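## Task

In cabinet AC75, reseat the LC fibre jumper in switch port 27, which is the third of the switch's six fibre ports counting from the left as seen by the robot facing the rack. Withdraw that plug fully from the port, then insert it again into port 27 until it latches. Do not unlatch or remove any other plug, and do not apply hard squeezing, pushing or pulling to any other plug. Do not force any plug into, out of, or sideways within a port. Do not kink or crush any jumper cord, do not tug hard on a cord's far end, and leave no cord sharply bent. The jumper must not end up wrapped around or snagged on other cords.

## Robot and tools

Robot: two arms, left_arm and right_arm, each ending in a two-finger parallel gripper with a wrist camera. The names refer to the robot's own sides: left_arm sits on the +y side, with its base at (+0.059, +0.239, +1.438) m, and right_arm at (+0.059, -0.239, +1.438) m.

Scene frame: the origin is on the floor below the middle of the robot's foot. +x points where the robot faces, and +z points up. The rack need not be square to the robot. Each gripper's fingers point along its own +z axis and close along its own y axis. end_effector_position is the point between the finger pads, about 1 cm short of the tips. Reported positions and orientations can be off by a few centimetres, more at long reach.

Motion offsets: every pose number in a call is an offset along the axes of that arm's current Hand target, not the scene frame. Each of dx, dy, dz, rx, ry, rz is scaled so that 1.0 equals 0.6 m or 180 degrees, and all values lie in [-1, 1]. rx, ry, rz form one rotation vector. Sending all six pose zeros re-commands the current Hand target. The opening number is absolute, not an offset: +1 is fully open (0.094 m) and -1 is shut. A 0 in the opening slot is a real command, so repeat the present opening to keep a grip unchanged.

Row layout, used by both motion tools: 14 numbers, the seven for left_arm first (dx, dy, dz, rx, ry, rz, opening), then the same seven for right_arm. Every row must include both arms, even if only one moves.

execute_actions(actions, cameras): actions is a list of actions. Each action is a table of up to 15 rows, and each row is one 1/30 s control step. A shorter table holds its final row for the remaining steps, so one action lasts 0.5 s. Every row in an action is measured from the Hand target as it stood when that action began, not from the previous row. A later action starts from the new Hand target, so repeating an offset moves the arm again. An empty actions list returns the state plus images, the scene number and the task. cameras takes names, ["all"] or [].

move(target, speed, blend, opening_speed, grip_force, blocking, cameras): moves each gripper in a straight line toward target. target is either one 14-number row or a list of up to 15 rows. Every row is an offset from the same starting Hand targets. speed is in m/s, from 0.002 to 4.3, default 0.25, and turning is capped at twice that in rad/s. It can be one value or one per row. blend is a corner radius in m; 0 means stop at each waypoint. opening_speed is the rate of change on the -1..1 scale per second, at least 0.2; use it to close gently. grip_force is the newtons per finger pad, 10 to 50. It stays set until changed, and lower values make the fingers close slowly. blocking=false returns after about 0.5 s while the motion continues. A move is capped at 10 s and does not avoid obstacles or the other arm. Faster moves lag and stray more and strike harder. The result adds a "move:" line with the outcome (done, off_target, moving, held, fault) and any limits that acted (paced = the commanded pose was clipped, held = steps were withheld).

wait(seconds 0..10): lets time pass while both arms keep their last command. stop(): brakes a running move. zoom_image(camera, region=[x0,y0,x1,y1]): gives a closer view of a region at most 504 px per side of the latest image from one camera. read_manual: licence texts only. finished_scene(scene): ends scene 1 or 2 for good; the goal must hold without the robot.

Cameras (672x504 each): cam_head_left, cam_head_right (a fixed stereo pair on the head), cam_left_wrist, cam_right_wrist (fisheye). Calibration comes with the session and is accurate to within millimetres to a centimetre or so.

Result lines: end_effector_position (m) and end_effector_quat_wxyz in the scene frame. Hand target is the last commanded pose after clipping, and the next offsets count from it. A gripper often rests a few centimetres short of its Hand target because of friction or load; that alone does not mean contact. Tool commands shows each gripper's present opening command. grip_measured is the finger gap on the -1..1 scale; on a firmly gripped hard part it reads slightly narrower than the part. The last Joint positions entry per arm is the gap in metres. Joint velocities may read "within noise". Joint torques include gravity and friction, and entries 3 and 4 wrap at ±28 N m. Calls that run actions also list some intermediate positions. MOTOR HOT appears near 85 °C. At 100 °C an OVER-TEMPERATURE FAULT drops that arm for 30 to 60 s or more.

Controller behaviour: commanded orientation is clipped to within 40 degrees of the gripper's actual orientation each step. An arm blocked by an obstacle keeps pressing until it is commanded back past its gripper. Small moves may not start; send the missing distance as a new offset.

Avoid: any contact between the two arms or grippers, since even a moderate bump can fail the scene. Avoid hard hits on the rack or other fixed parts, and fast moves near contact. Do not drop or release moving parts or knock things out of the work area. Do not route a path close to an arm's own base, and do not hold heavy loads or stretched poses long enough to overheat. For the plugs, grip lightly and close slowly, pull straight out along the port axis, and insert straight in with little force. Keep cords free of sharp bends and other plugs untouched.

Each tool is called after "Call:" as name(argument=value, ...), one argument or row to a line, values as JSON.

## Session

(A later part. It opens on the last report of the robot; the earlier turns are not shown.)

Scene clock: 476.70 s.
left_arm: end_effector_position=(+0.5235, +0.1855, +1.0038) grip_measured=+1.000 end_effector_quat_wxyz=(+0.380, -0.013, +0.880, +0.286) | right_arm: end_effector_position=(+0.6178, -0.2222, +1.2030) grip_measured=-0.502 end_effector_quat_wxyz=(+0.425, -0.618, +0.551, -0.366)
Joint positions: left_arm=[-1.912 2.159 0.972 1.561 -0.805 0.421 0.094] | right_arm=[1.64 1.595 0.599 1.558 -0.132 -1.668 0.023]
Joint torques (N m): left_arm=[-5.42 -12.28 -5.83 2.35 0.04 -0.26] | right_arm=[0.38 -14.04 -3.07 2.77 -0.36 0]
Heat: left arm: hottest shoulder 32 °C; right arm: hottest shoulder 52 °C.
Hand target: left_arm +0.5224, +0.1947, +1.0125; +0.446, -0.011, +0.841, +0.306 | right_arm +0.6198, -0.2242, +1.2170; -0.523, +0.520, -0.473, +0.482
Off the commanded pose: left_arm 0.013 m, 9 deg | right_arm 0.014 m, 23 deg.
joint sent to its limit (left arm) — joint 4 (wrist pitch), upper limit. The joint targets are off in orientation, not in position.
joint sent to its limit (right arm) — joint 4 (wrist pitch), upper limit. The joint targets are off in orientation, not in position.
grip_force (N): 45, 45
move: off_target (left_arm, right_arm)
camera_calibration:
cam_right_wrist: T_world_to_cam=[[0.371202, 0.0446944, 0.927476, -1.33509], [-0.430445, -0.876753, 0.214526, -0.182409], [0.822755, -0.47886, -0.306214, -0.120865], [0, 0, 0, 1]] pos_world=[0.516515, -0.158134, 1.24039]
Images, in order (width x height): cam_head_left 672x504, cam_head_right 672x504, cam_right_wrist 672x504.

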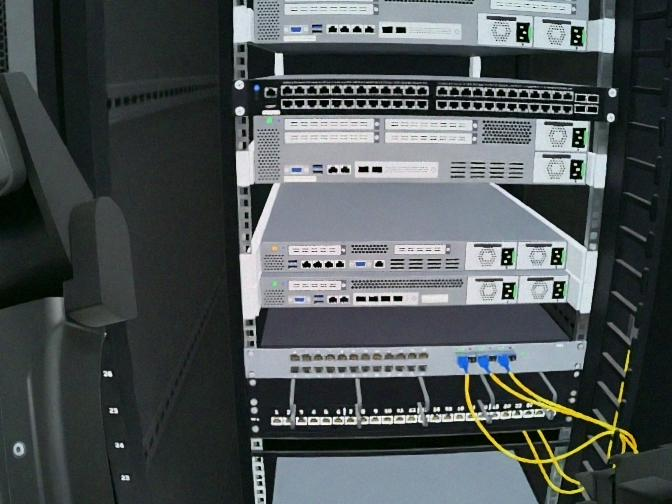

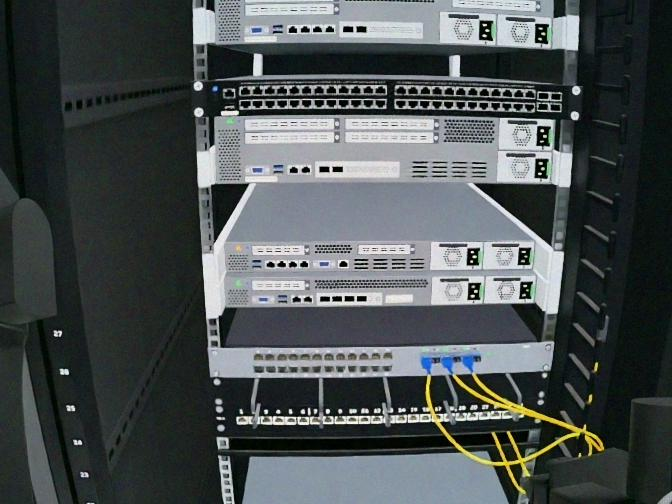

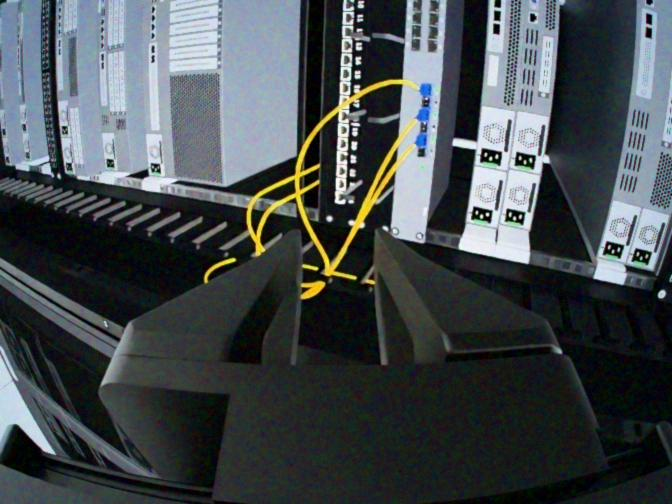

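Call:
move(
  target=[
    [0,0,0,0,0,0,1,0.028,0.0228,0.1993,0,0,0,-0.58],
    [0,0,0,0,0,0,1,0.0263,0.0677,0.2898,0,0,0,-0.58],
    [0,0,0,0,0,0,1,0.0255,0.0693,0.405,0,0,0,-0.58],
  ],
  speed=[0.12,0.1,0.08],
  cameras=["cam_right_wrist","cam_head_left"],
)

Scene clock: 493.77 s.
left_arm: end_effector_position=(+0.5235, +0.1855, +1.0038) grip_measured=+1.000 end_effector_quat_wxyz=(+0.380, -0.013, +0.880, +0.286) | right_arm: end_effector_position=(+0.8567, -0.2236, +1.1761) grip_measured=-0.578 end_effector_quat_wxyz=(+0.518, -0.524, +0.474, -0.481)
Joint positions: left_arm=[-1.912 2.159 0.972 1.561 -0.805 0.421 0.094] | right_arm=[1.652 1.855 1.371 1.432 -0.114 -1.651 0.02]
Joint torques (N m): left_arm=[-5.19 -11.99 -5.9 2.4 0.04 -0.27] | right_arm=[2.08 -18.32 4.72 1.89 0.03 0.07]
Heat: left arm: hottest shoulder 32 °C; right arm: hottest shoulder 51 °C.
Hand target: left_arm +0.5224, +0.1947, +1.0125; +0.446, -0.011, +0.841, +0.306 | right_arm +0.8636, -0.2185, +1.1783; +0.523, -0.520, +0.473, -0.482
Off the commanded pose: left_arm 0.013 m, 9 deg | right_arm 0.009 m, 1 deg.
joint sent to its limit (left arm) — joint 4 (wrist pitch), upper limit. The joint targets are off in orientation, not in position.
grip_force (N): 45, 45
move: off_target (left_arm)
camera_calibration:
cam_right_wrist: T_world_to_cam=[[0.000123938, 0.0265646, 0.999647, -1.1698], [-0.509248, -0.860314, 0.0229251, 0.221482], [0.86062, -0.509071, 0.0134213, -0.741425], [0, 0, 0, 1]] pos_world=[0.751019, -0.155819, 1.17426]
Images, in order (width x height): cam_head_left 672x504, cam_right_wrist 672x504.

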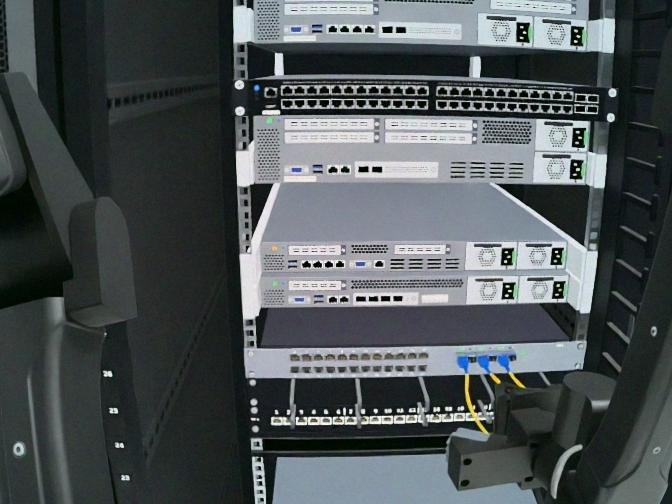

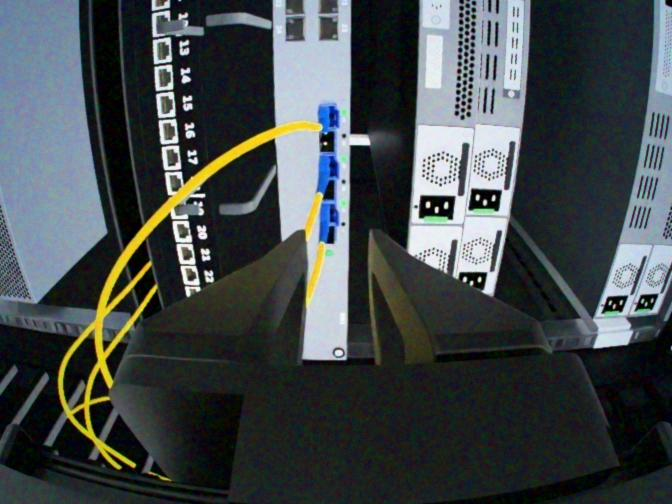

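Call:
move(
  target=[
    [0,0,0,0,0,0,1,0.0332,0.0055,0.0806,0,0,0,-0.58],
  ],
  speed=0.06,
  cameras=["cam_right_wrist"],
)

Call:
zoom_image(
  camera="cam_right_wrist",
  region=[230, 90, 430, 290],
)

Scene clock: 506.37 s.
left_arm: end_effector_position=(+0.5235, +0.1855, +1.0038) grip_measured=+1.000 end_effector_quat_wxyz=(+0.380, -0.013, +0.880, +0.286) | right_arm: end_effector_position=(+0.9050, -0.2301, +1.1722) grip_measured=-0.578 end_effector_quat_wxyz=(+0.518, -0.525, +0.476, -0.479)
Joint positions: left_arm=[-1.912 2.159 0.972 1.561 -0.805 0.421 0.094] | right_arm=[1.643 1.887 1.528 1.303 -0.121 -1.641 0.02]
Joint torques (N m): left_arm=[-5.19 -12.4 -5.89 2.36 0.05 -0.26] | right_arm=[0.56 -19.19 6.28 1.92 -0.28 0.16]
Heat: left arm: hottest shoulder 32 °C; right arm: hottest shoulder 50 °C.
Hand target: left_arm +0.5224, +0.1947, +1.0125; +0.446, -0.011, +0.841, +0.306 | right_arm +0.9136, -0.2341, +1.1758; +0.523, -0.520, +0.473, -0.482
Off the commanded pose: left_arm 0.013 m, 9 deg | right_arm 0.010 m, 1 deg.
joint sent to its limit (left arm) — joint 4 (wrist pitch), upper limit. The joint targets are off in orientation, not in position.
grip_force (N): 45, 45
move: off_target (left_arm)
camera_calibration:
cam_right_wrist: T_world_to_cam=[[0.00416756, 0.0240226, 0.999703, -1.17003], [-0.508269, -0.860896, 0.022806, 0.239653], [0.861188, -0.508213, 0.00862211, -0.781049], [0, 0, 0, 1]] pos_world=[0.799314, -0.162516, 1.17096]
Images, in order (width x height): cam_right_wrist 672x504.

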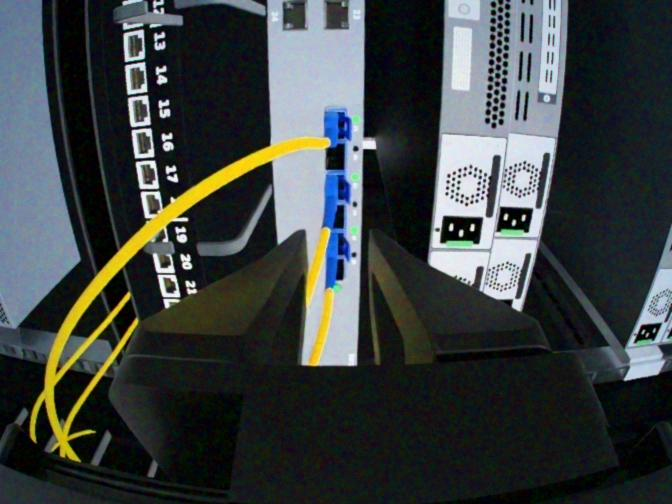

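Scaled by 2.520 from the camera's 672x504 image, which has a finer 960x720 frame.

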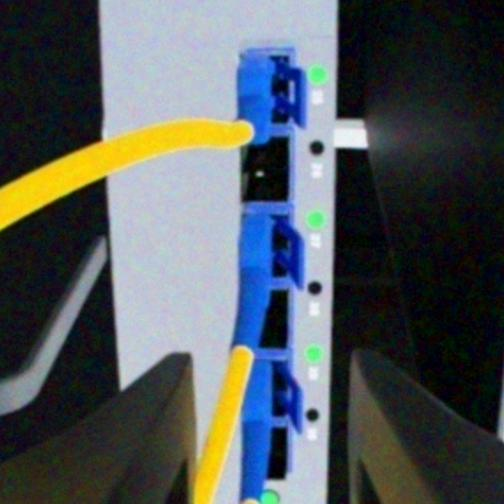

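Call:
move(
  target=[
    [0,0,0,0,0,0,1,0.0197,-0.0032,0.1051,0,0,0,-0.58],
  ],
  speed=0.04,
  cameras=["cam_right_wrist","cam_head_left"],
)

Call:
zoom_image(
  camera="cam_right_wrist",
  region=[270, 130, 410, 290],
)

Scene clock: 516.13 s.
left_arm: end_effector_position=(+0.5235, +0.1855, +1.0038) grip_measured=+1.000 end_effector_quat_wxyz=(+0.380, -0.013, +0.880, +0.286) | right_arm: end_effector_position=(+0.9653, -0.2345, +1.1694) grip_measured=-0.578 end_effector_quat_wxyz=(+0.517, -0.527, +0.478, -0.476)
Joint positions: left_arm=[-1.912 2.159 0.972 1.561 -0.805 0.421 0.094] | right_arm=[1.639 1.941 1.745 1.131 -0.124 -1.636 0.02]
Joint torques (N m): left_arm=[-5.07 -12.28 -5.76 2.37 0.06 -0.24] | right_arm=[0.5 -21.3 8.46 1.81 -0.29 0.16]
Heat: left arm: hottest shoulder 32 °C; right arm: hottest shoulder 50 °C.
Hand target: left_arm +0.5224, +0.1947, +1.0125; +0.446, -0.011, +0.841, +0.306 | right_arm +0.9775, -0.2403, +1.1789; +0.523, -0.520, +0.473, -0.483
Off the commanded pose: left_arm 0.013 m, 9 deg | right_arm 0.016 m, 1 deg.
joint sent to its limit (left arm) — joint 4 (wrist pitch), upper limit. The joint targets are off in orientation, not in position.
grip_force (N): 45, 45
move: off_target (left_arm, right_arm)
camera_calibration:
cam_right_wrist: T_world_to_cam=[[0.0141689, 0.0221378, 0.999655, -1.17743], [-0.506694, -0.861726, 0.026265, 0.260872], [0.86201, -0.506891, -0.000992615, -0.824398], [0, 0, 0, 1]] pos_world=[0.859504, -0.167014, 1.16936]
Images, in order (width x height): cam_head_left 672x504, cam_right_wrist 672x504.

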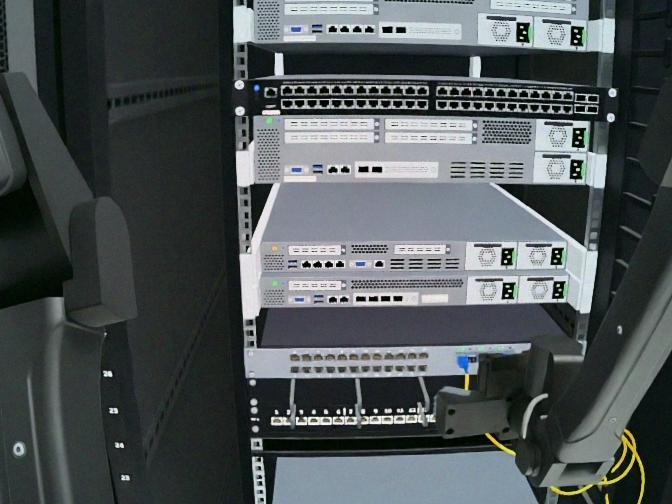

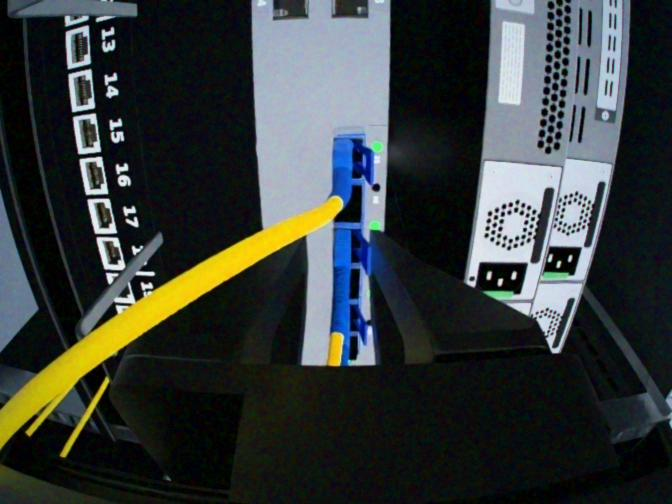

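Scaled by 3.150 from the camera's 672x504 image, which has a finer 960x720 frame.

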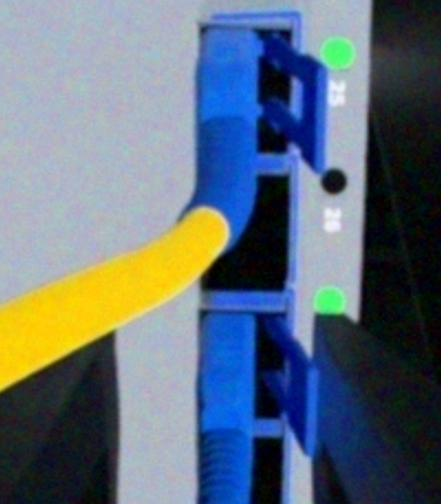

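Call:
move(
  target=[0,0,0,0,0,0,1,0,0,0,0,0,0,-0.98],
  opening_speed=0.2,
  cameras=["cam_right_wrist","cam_head_left"],
)

Call:
zoom_image(
  camera="cam_right_wrist",
  region=[300, 190, 400, 310],
)

Call:
zoom_image(
  camera="cam_head_left",
  region=[440, 330, 540, 410],
)

Scene clock: 524.93 s.
left_arm: end_effector_position=(+0.5235, +0.1855, +1.0038) grip_measured=+1.000 end_effector_quat_wxyz=(+0.380, -0.013, +0.880, +0.286) | right_arm: end_effector_position=(+0.9676, -0.2346, +1.1716) grip_measured=-0.849 end_effector_quat_wxyz=(+0.518, -0.526, +0.477, -0.477)
Joint positions: left_arm=[-1.912 2.159 0.972 1.561 -0.805 0.421 0.094] | right_arm=[1.639 1.941 1.752 1.13 -0.125 -1.635 0.007]
Joint torques (N m): left_arm=[-5.42 -12.4 -5.97 2.3 0.06 -0.24] | right_arm=[0.38 -21.25 8.06 1.89 -0.25 0.15]
Heat: left arm: hottest shoulder 32 °C; right arm: hottest shoulder 51 °C.
Hand target: left_arm +0.5224, +0.1947, +1.0125; +0.446, -0.011, +0.841, +0.306 | right_arm +0.9774, -0.2403, +1.1787; +0.523, -0.520, +0.473, -0.482
Off the commanded pose: left_arm 0.013 m, 9 deg | right_arm 0.014 m, 1 deg.
joint sent to its limit (left arm) — joint 4 (wrist pitch), upper limit. The joint targets are off in orientation, not in position.
grip_force (N): 45, 45
move: off_target (left_arm, right_arm)
camera_calibration:
cam_right_wrist: T_world_to_cam=[[0.00893514, 0.021174, 0.999736, -1.17491], [-0.506461, -0.861962, 0.0227825, 0.265697], [0.862217, -0.50653, 0.00302205, -0.831167], [0, 0, 0, 1]] pos_world=[0.861709, -0.167113, 1.17106]
Images, in order (width x height): cam_head_left 672x504, cam_right_wrist 672x504.

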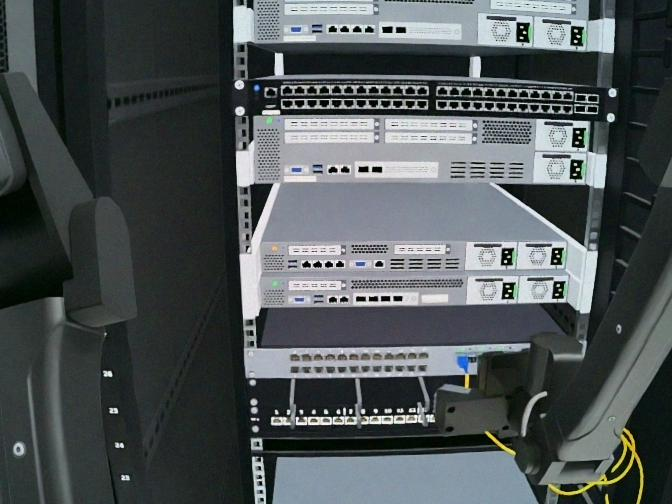

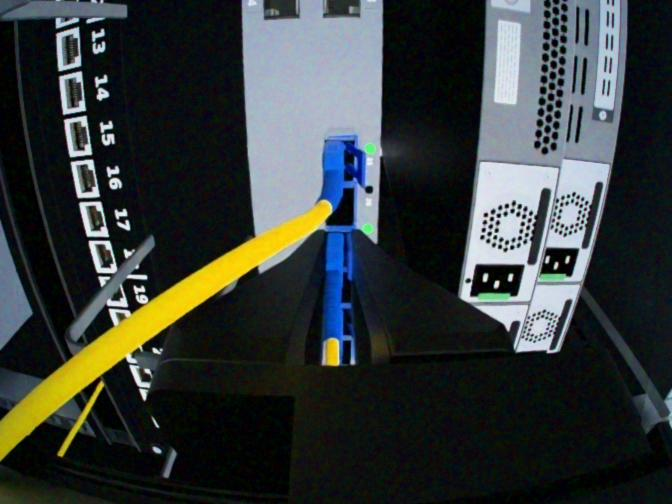

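Scaled by 4.200 from the camera's 672x504 image, which has a finer 960x720 frame.

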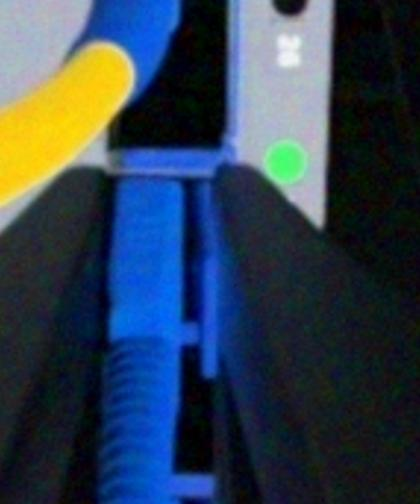

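Scaled by 5.040 from the camera's 672x504 image, which has a finer 960x720 frame.

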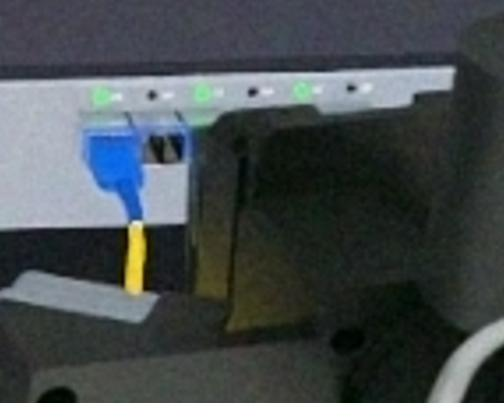

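Call:
move(
  target=[0,0,0,0,0,0,1,0,0,0,0,0,0,-1],
  grip_force=50,
  cameras=["cam_right_wrist"],
)

Call:
zoom_image(
  camera="cam_right_wrist",
  region=[300, 190, 400, 310],
)

Scene clock: 534.93 s.
left_arm: end_effector_position=(+0.5235, +0.1855, +1.0038) grip_measured=+1.000 end_effector_quat_wxyz=(+0.380, -0.013, +0.880, +0.286) | right_arm: end_effector_position=(+0.9676, -0.2346, +1.1716) grip_measured=-0.853 end_effector_quat_wxyz=(+0.518, -0.526, +0.477, -0.477)
Joint positions: left_arm=[-1.912 2.159 0.972 1.561 -0.805 0.421 0.094] | right_arm=[1.639 1.941 1.752 1.13 -0.125 -1.636 0.007]
Joint torques (N m): left_arm=[-5.3 -12.28 -5.79 2.44 0.07 -0.27] | right_arm=[0.73 -21.13 8.06 1.88 -0.24 0.15]
Heat: left arm: hottest shoulder 32 °C; right arm: hottest shoulder 52 °C.
Hand target: left_arm +0.5224, +0.1947, +1.0125; +0.446, -0.011, +0.841, +0.306 | right_arm +0.9774, -0.2403, +1.1787; +0.523, -0.520, +0.473, -0.482
Off the commanded pose: left_arm 0.013 m, 9 deg | right_arm 0.013 m, 1 deg.
joint sent to its limit (left arm) — joint 4 (wrist pitch), upper limit. The joint targets are off in orientation, not in position.
move: off_target (left_arm, right_arm)
camera_calibration:
cam_right_wrist: T_world_to_cam=[[0.00881118, 0.0219449, 0.99972, -1.17455], [-0.506461, -0.861946, 0.0233844, 0.264997], [0.862218, -0.506525, 0.00351948, -0.83175], [0, 0, 0, 1]] pos_world=[0.861709, -0.167114, 1.17096]
Images, in order (width x height): cam_right_wrist 672x504.

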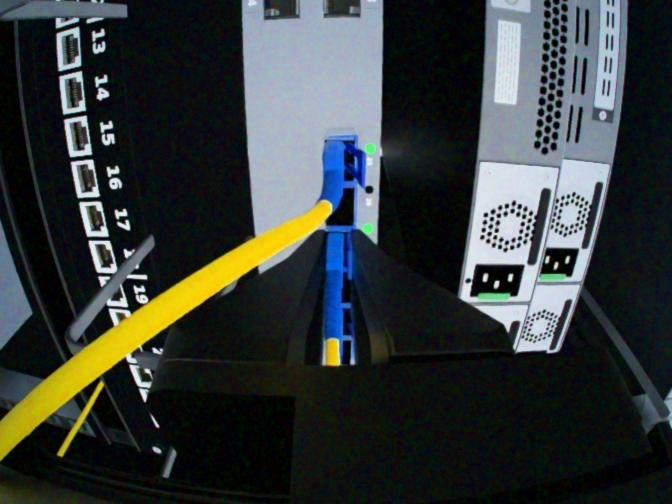

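Scaled by 4.200 from the camera's 672x504 image, which has a finer 960x720 frame.

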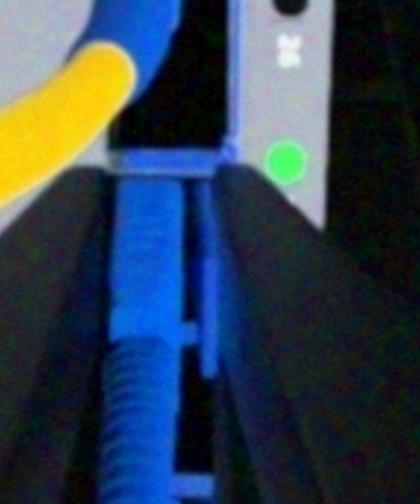

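Call:
move(
  target=[
    [0,0,0,0,0,0,1,0,0,0,0,0,0,-0.60],
    [0,0,0,0,0,0,1,-0.0023,-0.0087,-0.0266,0,0,0,-0.60],
  ],
  opening_speed=0.3,
  speed=0.03,
  cameras=["cam_right_wrist"],
)

Call:
zoom_image(
  camera="cam_right_wrist",
  region=[270, 130, 410, 290],
)

Scene clock: 557.57 s.
left_arm: end_effector_position=(+0.5235, +0.1855, +1.0038) grip_measured=+1.000 end_effector_quat_wxyz=(+0.380, -0.013, +0.880, +0.286) | right_arm: end_effector_position=(+0.9564, -0.2338, +1.1649) grip_measured=-0.602 end_effector_quat_wxyz=(+0.516, -0.528, +0.479, -0.474)
Joint positions: left_arm=[-1.912 2.159 0.972 1.561 -0.805 0.421 0.094] | right_arm=[1.639 1.94 1.718 1.152 -0.125 -1.635 0.019]
Joint torques (N m): left_arm=[-5.42 -12.28 -5.87 2.33 0.06 -0.27] | right_arm=[0.73 -23.18 4.62 2.61 -0.26 0.15]
Heat: left arm: hottest shoulder 33 °C; right arm: hottest shoulder 53 °C.
Hand target: left_arm +0.5224, +0.1947, +1.0125; +0.446, -0.011, +0.841, +0.306 | right_arm +0.9613, -0.2403, +1.1836; +0.523, -0.520, +0.473, -0.482
Off the commanded pose: left_arm 0.013 m, 9 deg | right_arm 0.020 m, 2 deg.
joint sent to its limit (left arm) — joint 4 (wrist pitch), upper limit. The joint targets are off in orientation, not in position.
move: off_target (left_arm, right_arm)
camera_calibration:
cam_right_wrist: T_world_to_cam=[[0.0191422, 0.021168, 0.999593, -1.17774], [-0.505698, -0.862258, 0.0279438, 0.254037], [0.862498, -0.506027, -0.00580093, -0.811002], [0, 0, 0, 1]] pos_world=[0.850498, -0.166413, 1.16545]
Images, in order (width x height): cam_right_wrist 672x504.

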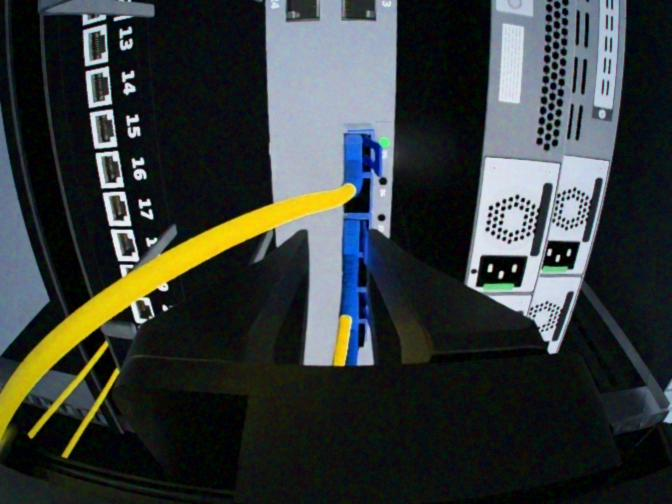

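Scaled by 3.150 from the camera's 672x504 image, which has a finer 960x720 frame.

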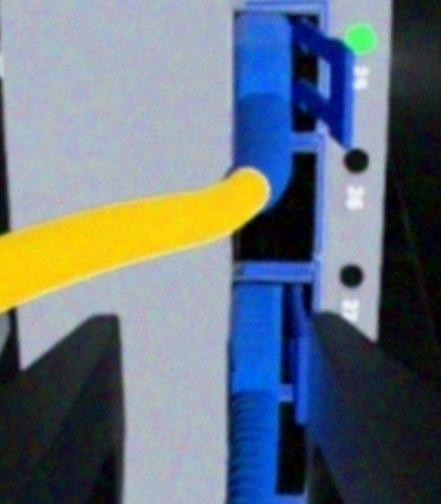

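Call:
move(
  target=[0,0,0,0,0,0,1,0,0,0,0,0,0,-0.98],
  opening_speed=0.2,
  grip_force=45,
  cameras=["cam_right_wrist","cam_head_left"],
)

Call:
zoom_image(
  camera="cam_right_wrist",
  region=[300, 190, 400, 310],
)

Call:
zoom_image(
  camera="cam_head_left",
  region=[440, 330, 540, 410],
)

Scene clock: 570.03 s.
left_arm: end_effector_position=(+0.5235, +0.1855, +1.0038) grip_measured=+1.000 end_effector_quat_wxyz=(+0.380, -0.013, +0.880, +0.286) | right_arm: end_effector_position=(+0.9569, -0.2339, +1.1698) grip_measured=-0.880 end_effector_quat_wxyz=(+0.519, -0.526, +0.476, -0.477)
Joint positions: left_arm=[-1.912 2.159 0.972 1.561 -0.805 0.421 0.094] | right_arm=[1.639 1.935 1.715 1.161 -0.126 -1.635 0.006]
Joint torques (N m): left_arm=[-5.13 -12.75 -5.91 2.29 0.05 -0.26] | right_arm=[0.44 -22.89 4.79 2.28 -0.21 0.15]
Heat: left arm: hottest shoulder 33 °C; right arm: hottest shoulder 53 °C.
Hand target: left_arm +0.5224, +0.1947, +1.0125; +0.446, -0.011, +0.841, +0.306 | right_arm +0.9614, -0.2403, +1.1837; +0.523, -0.520, +0.473, -0.482
Off the commanded pose: left_arm 0.013 m, 9 deg | right_arm 0.016 m, 1 deg.
joint sent to its limit (left arm) — joint 4 (wrist pitch), upper limit. The joint targets are off in orientation, not in position.
grip_force (N): 45, 45
move: off_target (left_arm, right_arm)
camera_calibration:
cam_right_wrist: T_world_to_cam=[[0.00800103, 0.0216074, 0.999735, -1.17206], [-0.50555, -0.862499, 0.0226873, 0.260035], [0.86276, -0.505598, 0.00402275, -0.823023], [0, 0, 0, 1]] pos_world=[0.85091, -0.166513, 1.16916]
Images, in order (width x height): cam_head_left 672x504, cam_right_wrist 672x504.

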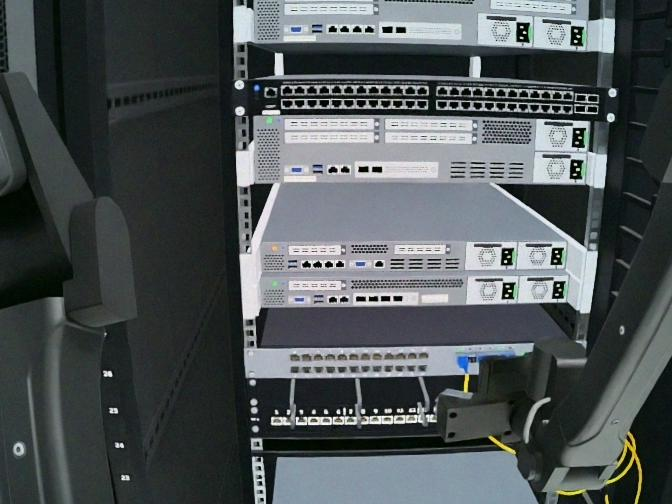

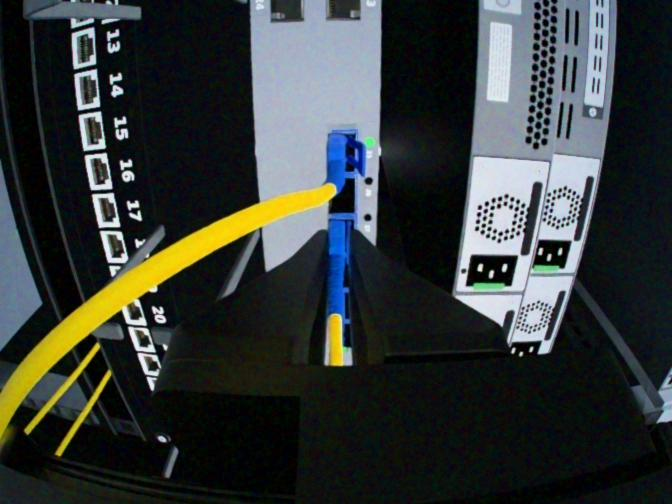

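Scaled by 4.200 from the camera's 672x504 image, which has a finer 960x720 frame.

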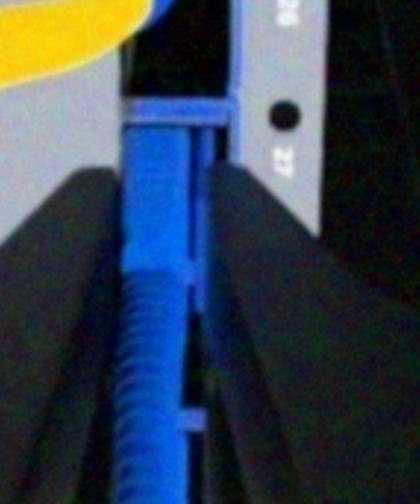

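Scaled by 5.040 from the camera's 672x504 image, which has a finer 960x720 frame.

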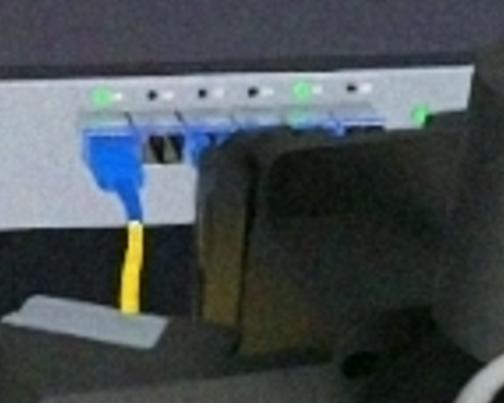

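Call:
move(
  target=[
    [0,0,0,0,0,0,1,-0.0125,-0.011,-0.074,0,0,0,-0.98],
  ],
  speed=0.03,
  cameras=["cam_right_wrist","cam_head_left"],
)

Call:
zoom_image(
  camera="cam_right_wrist",
  region=[290, 130, 400, 290],
)

Call:
zoom_image(
  camera="cam_head_left",
  region=[440, 330, 540, 410],
)

Scene clock: 585.07 s.
left_arm: end_effector_position=(+0.5235, +0.1855, +1.0038) grip_measured=+1.000 end_effector_quat_wxyz=(+0.380, -0.013, +0.880, +0.286) | right_arm: end_effector_position=(+0.9057, -0.2317, +1.1593) grip_measured=-0.916 end_effector_quat_wxyz=(+0.511, -0.534, +0.486, -0.467)
Joint positions: left_arm=[-1.912 2.159 0.972 1.561 -0.805 0.421 0.094] | right_arm=[1.639 1.895 1.538 1.263 -0.124 -1.635 0.004]
Joint torques (N m): left_arm=[-5.48 -12.4 -5.89 2.29 0.04 -0.26] | right_arm=[0.44 -22.89 3.82 2.96 -0.2 0.14]
Heat: left arm: hottest shoulder 33 °C; right arm: hottest shoulder 53 °C.
Hand target: left_arm +0.5224, +0.1947, +1.0125; +0.446, -0.011, +0.841, +0.306 | right_arm +0.9165, -0.2366, +1.1897; +0.523, -0.520, +0.473, -0.482
Off the commanded pose: left_arm 0.013 m, 9 deg | right_arm 0.033 m, 3 deg.
joint sent to its limit (left arm) — joint 4 (wrist pitch), upper limit. The joint targets are off in orientation, not in position.
grip_force (N): 45, 45
move: off_target (left_arm, right_arm)
camera_calibration:
cam_right_wrist: T_world_to_cam=[[0.0434894, 0.0203692, 0.998846, -1.19254], [-0.503997, -0.8628, 0.0395387, 0.215266], [0.86261, -0.505135, -0.0272567, -0.741257], [0, 0, 0, 1]] pos_world=[0.799773, -0.164412, 1.16245]
Images, in order (width x height): cam_head_left 672x504, cam_right_wrist 672x504.

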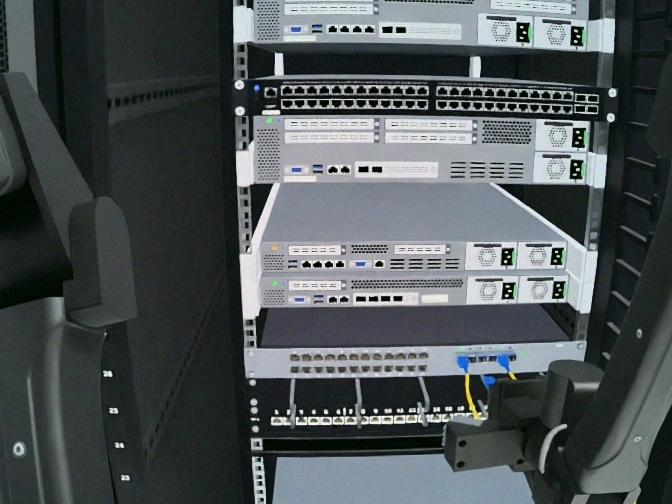

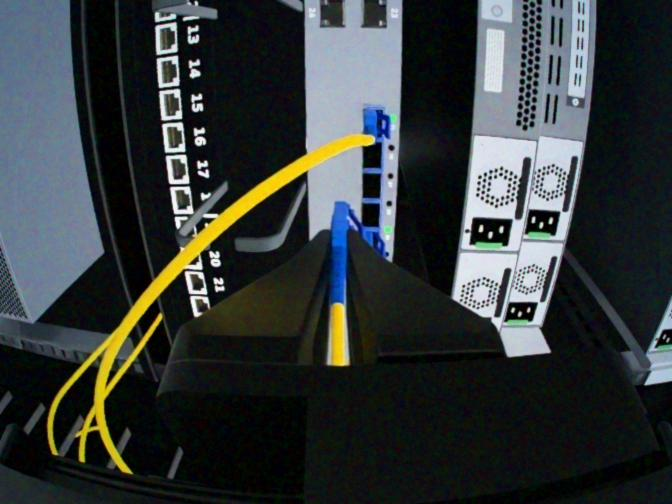

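Scaled by 3.150 from the camera's 672x504 image, which has a finer 960x720 frame.

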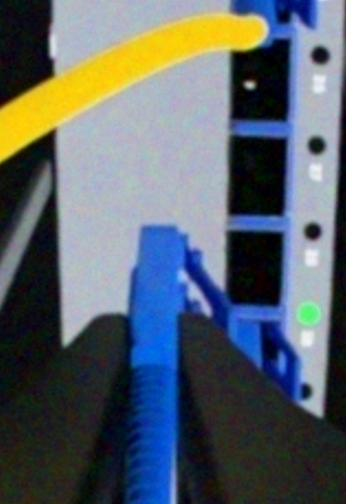

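Scaled by 5.040 from the camera's 672x504 image, which has a finer 960x720 frame.

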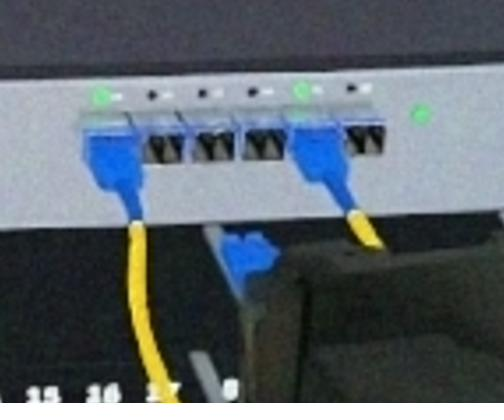

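Call:
zoom_image(
  camera="cam_right_wrist",
  region=[320, 190, 380, 260],
)

Call:
zoom_image(
  camera="cam_head_left",
  region=[470, 360, 510, 400],
)

Call:
zoom_image(
  camera="cam_head_left",
  region=[440, 345, 530, 385],
)

Scaled by 7.200 from the camera's 672x504 image, which has a finer 960x720 frame.

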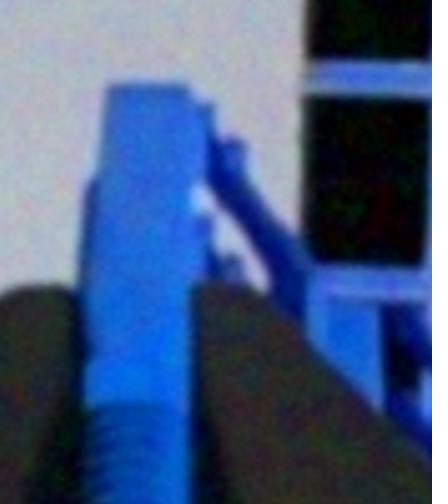

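Scaled by 12.600 from the camera's 672x504 image, which has a finer 960x720 frame.

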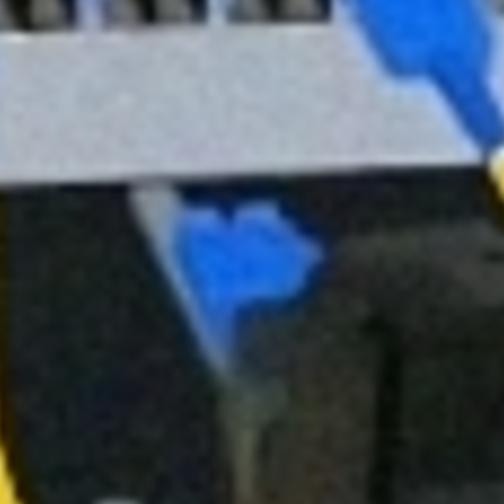

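Scaled by 5.600 from the camera's 672x504 image, which has a finer 960x720 frame.

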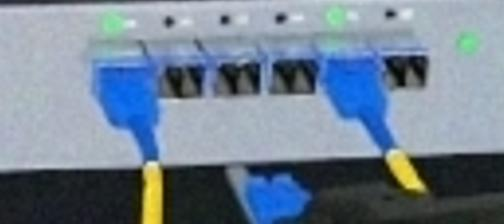

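Call:
move(
  target=[
    [0,0,0,0,0,0,1,-0.0139,0.0085,-0.0799,0,0,0,-0.98],
    [0,0,0,0,0,0,1,0.0052,0.01,0.0473,0,0,0,-0.98],
  ],
  speed=[0.05,0.04],
  cameras=["cam_right_wrist","cam_head_left"],
)

Call:
zoom_image(
  camera="cam_right_wrist",
  region=[300, 130, 400, 260],
)

Call:
zoom_image(
  camera="cam_head_left",
  region=[455, 335, 525, 385],
)

Scene clock: 646.47 s.
left_arm: end_effector_position=(+0.5235, +0.1855, +1.0038) grip_measured=+1.000 end_effector_quat_wxyz=(+0.380, -0.013, +0.880, +0.286) | right_arm: end_effector_position=(+0.9340, -0.2337, +1.1762) grip_measured=-0.916 end_effector_quat_wxyz=(+0.518, -0.526, +0.478, -0.476)
Joint positions: left_arm=[-1.912 2.159 0.972 1.561 -0.805 0.421 0.094] | right_arm=[1.639 1.894 1.614 1.218 -0.124 -1.635 0.004]
Joint torques (N m): left_arm=[-5.42 -12.1 -5.93 2.41 0.06 -0.23] | right_arm=[0.62 -20.54 7.28 1.78 -0.18 0.11]
Heat: left arm: hottest shoulder 33 °C; right arm: hottest shoulder 54 °C.
Hand target: left_arm +0.5224, +0.1947, +1.0125; +0.446, -0.011, +0.841, +0.306 | right_arm +0.9450, -0.2373, +1.1839; +0.523, -0.520, +0.473, -0.482
Off the commanded pose: left_arm 0.013 m, 9 deg | right_arm 0.014 m, 1 deg.
joint sent to its limit (left arm) — joint 4 (wrist pitch), upper limit. The joint targets are off in orientation, not in position.
grip_force (N): 45, 45
move: off_target (left_arm, right_arm)
camera_calibration:
cam_right_wrist: T_world_to_cam=[[0.0115613, 0.021476, 0.999703, -1.18161], [-0.506582, -0.861847, 0.0243731, 0.247642], [0.862114, -0.506713, 0.000915321, -0.799307], [0, 0, 0, 1]] pos_world=[0.828206, -0.166213, 1.17596]
Images, in order (width x height): cam_head_left 672x504, cam_right_wrist 672x504.

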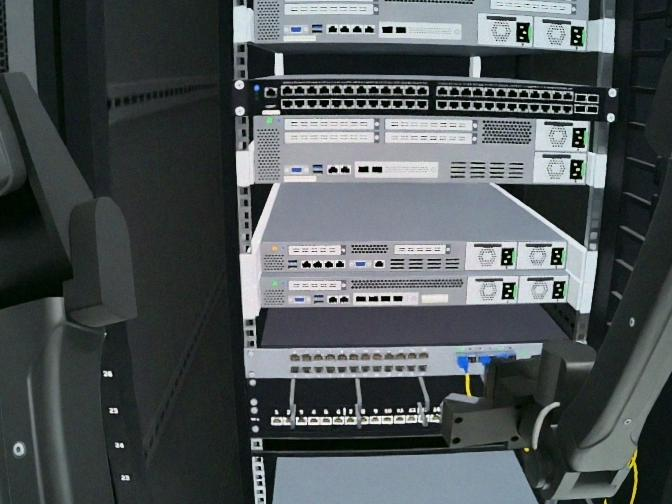

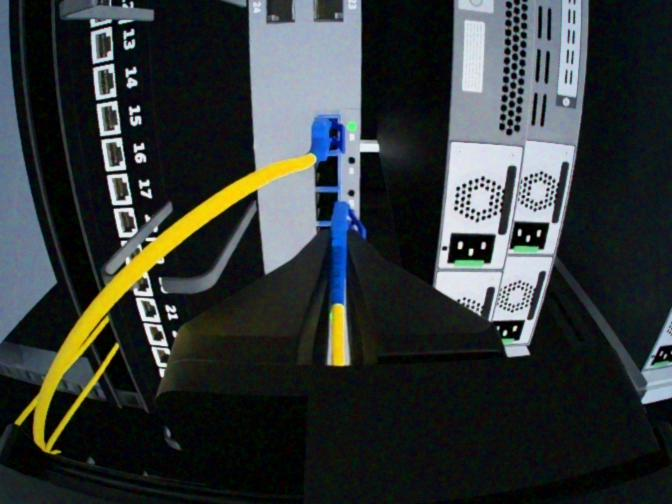

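Scaled by 3.877 from the camera's 672x504 image, which has a finer 960x720 frame.

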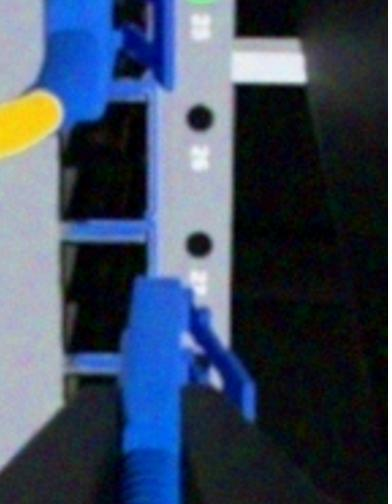

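Scaled by 7.200 from the camera's 672x504 image, which has a finer 960x720 frame.

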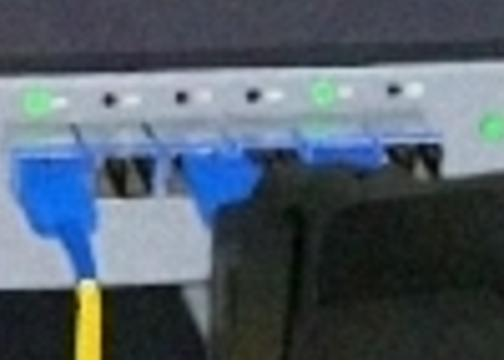

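Call:
move(
  target=[
    [0,0,0,0,0,0,1,-0.0188,0.0041,-0.1256,0,0,0,-0.98],
    [0,0,0,0,0,0,1,0,0.0103,0,0,0,0,-0.98],
  ],
  speed=[0.05,0.04],
  cameras=["cam_right_wrist","cam_head_left"],
)

Call:
zoom_image(
  camera="cam_right_wrist",
  region=[300, 130, 400, 260],
)

Call:
zoom_image(
  camera="cam_head_left",
  region=[455, 335, 525, 385],
)

Scene clock: 668.63 s.
left_arm: end_effector_position=(+0.5235, +0.1855, +1.0038) grip_measured=+1.000 end_effector_quat_wxyz=(+0.380, -0.013, +0.880, +0.286) | right_arm: end_effector_position=(+0.9345, -0.2334, +1.1712) grip_measured=-0.916 end_effector_quat_wxyz=(+0.518, -0.526, +0.477, -0.477)
Joint positions: left_arm=[-1.912 2.159 0.972 1.561 -0.805 0.421 0.094] | right_arm=[1.639 1.908 1.628 1.219 -0.124 -1.635 0.004]
Joint torques (N m): left_arm=[-5.48 -12.22 -5.9 2.39 0.05 -0.26] | right_arm=[0.79 -20.25 7.42 1.81 -0.23 0.13]
Heat: left arm: hottest shoulder 33 °C; right arm: hottest shoulder 56 °C.
Hand target: left_arm +0.5224, +0.1947, +1.0125; +0.446, -0.011, +0.841, +0.306 | right_arm +0.9450, -0.2373, +1.1777; +0.523, -0.520, +0.473, -0.482
Off the commanded pose: left_arm 0.013 m, 9 deg | right_arm 0.013 m, 1 deg.
joint sent to its limit (left arm) — joint 4 (wrist pitch), upper limit. The joint targets are off in orientation, not in position.
grip_force (N): 45, 45
move: off_target (left_arm, right_arm)
camera_calibration:
cam_right_wrist: T_world_to_cam=[[0.0100375, 0.0214514, 0.99972, -1.17519], [-0.506697, -0.861801, 0.0235795, 0.249263], [0.862066, -0.506792, 0.00221905, -0.800996], [0, 0, 0, 1]] pos_world=[0.828608, -0.165913, 1.17076]
Images, in order (width x height): cam_head_left 672x504, cam_right_wrist 672x504.

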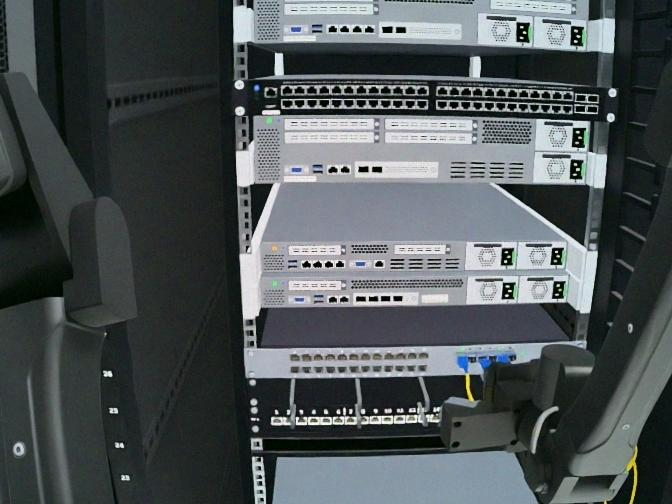

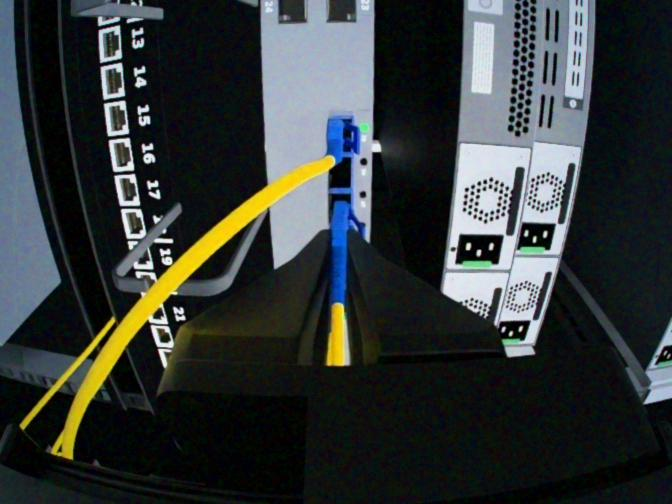

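Scaled by 3.877 from the camera's 672x504 image, which has a finer 960x720 frame.

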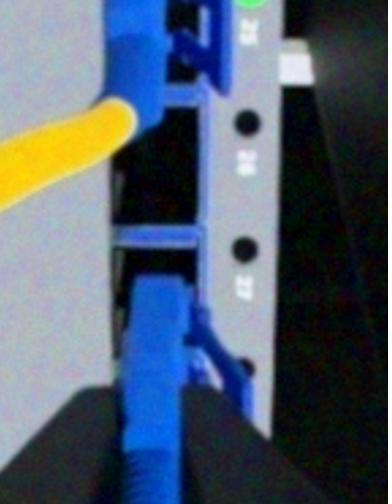

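Scaled by 7.200 from the camera's 672x504 image, which has a finer 960x720 frame.

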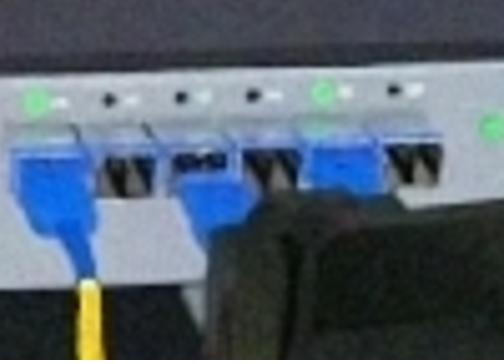

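Call:
move(
  target=[
    [0,0,0,0,0,0,1,-0.0334,0.003,-0.1257,0,0,0,-0.98],
    [0,0,0,0,0,0,1,-0.0071,0.0051,0.0107,0,0,0,-0.98],
  ],
  speed=[0.05,0.04],
  cameras=["cam_right_wrist","cam_head_left"],
)

Call:
zoom_image(
  camera="cam_right_wrist",
  region=[300, 130, 400, 260],
)

Call:
zoom_image(
  camera="cam_head_left",
  region=[455, 335, 525, 385],
)

Scene clock: 707.50 s.
left_arm: end_effector_position=(+0.5235, +0.1855, +1.0038) grip_measured=+1.000 end_effector_quat_wxyz=(+0.380, -0.013, +0.880, +0.286) | right_arm: end_effector_position=(+0.9399, -0.2317, +1.1679) grip_measured=-0.916 end_effector_quat_wxyz=(+0.518, -0.525, +0.479, -0.477)
Joint positions: left_arm=[-1.912 2.159 0.972 1.561 -0.805 0.421 0.094] | right_arm=[1.642 1.921 1.654 1.205 -0.12 -1.635 0.004]
Joint torques (N m): left_arm=[-5.36 -12.98 -5.89 2.35 0.04 -0.24] | right_arm=[0.97 -20.72 7.69 1.73 -0.21 0.06]
Heat: left arm: hottest shoulder 33 °C; right arm: hottest shoulder 57 °C.
Hand target: left_arm +0.5224, +0.1947, +1.0125; +0.446, -0.011, +0.841, +0.306 | right_arm +0.9512, -0.2324, +1.1749; +0.523, -0.520, +0.473, -0.482
Off the commanded pose: left_arm 0.013 m, 9 deg | right_arm 0.013 m, 1 deg.
joint sent to its limit (left arm) — joint 4 (wrist pitch), upper limit. The joint targets are off in orientation, not in position.
grip_force (N): 45, 45
move: off_target (left_arm, right_arm)
camera_calibration:
cam_right_wrist: T_world_to_cam=[[0.0109196, 0.0187187, 0.999765, -1.17352], [-0.508818, -0.860602, 0.0216705, 0.258092], [0.860805, -0.508935, 0.000127006, -0.801658], [0, 0, 0, 1]] pos_world=[0.834208, -0.163911, 1.16776]
Images, in order (width x height): cam_head_left 672x504, cam_right_wrist 672x504.

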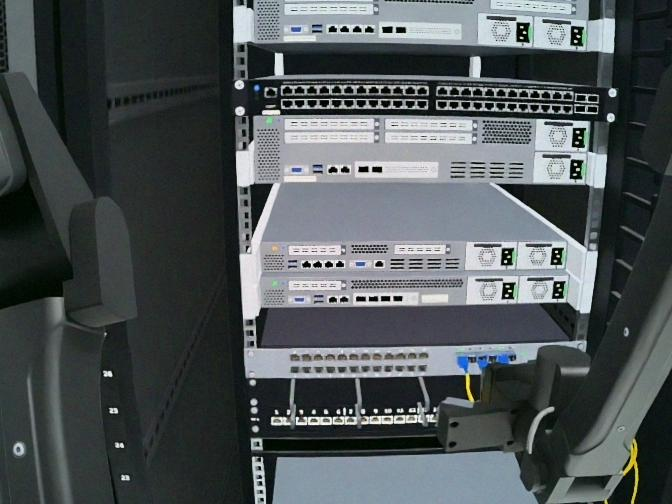

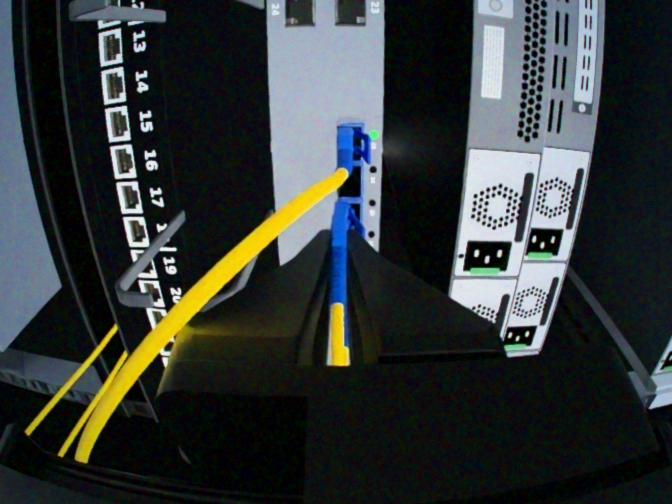

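Scaled by 3.877 from the camera's 672x504 image, which has a finer 960x720 frame.

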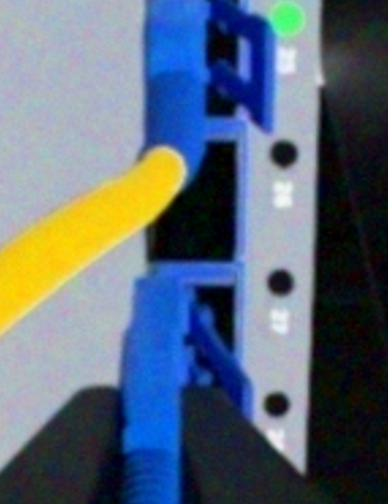

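Scaled by 7.200 from the camera's 672x504 image, which has a finer 960x720 frame.

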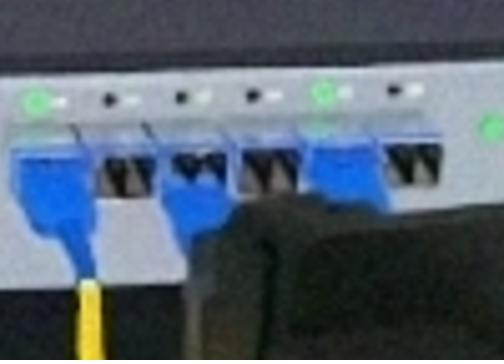

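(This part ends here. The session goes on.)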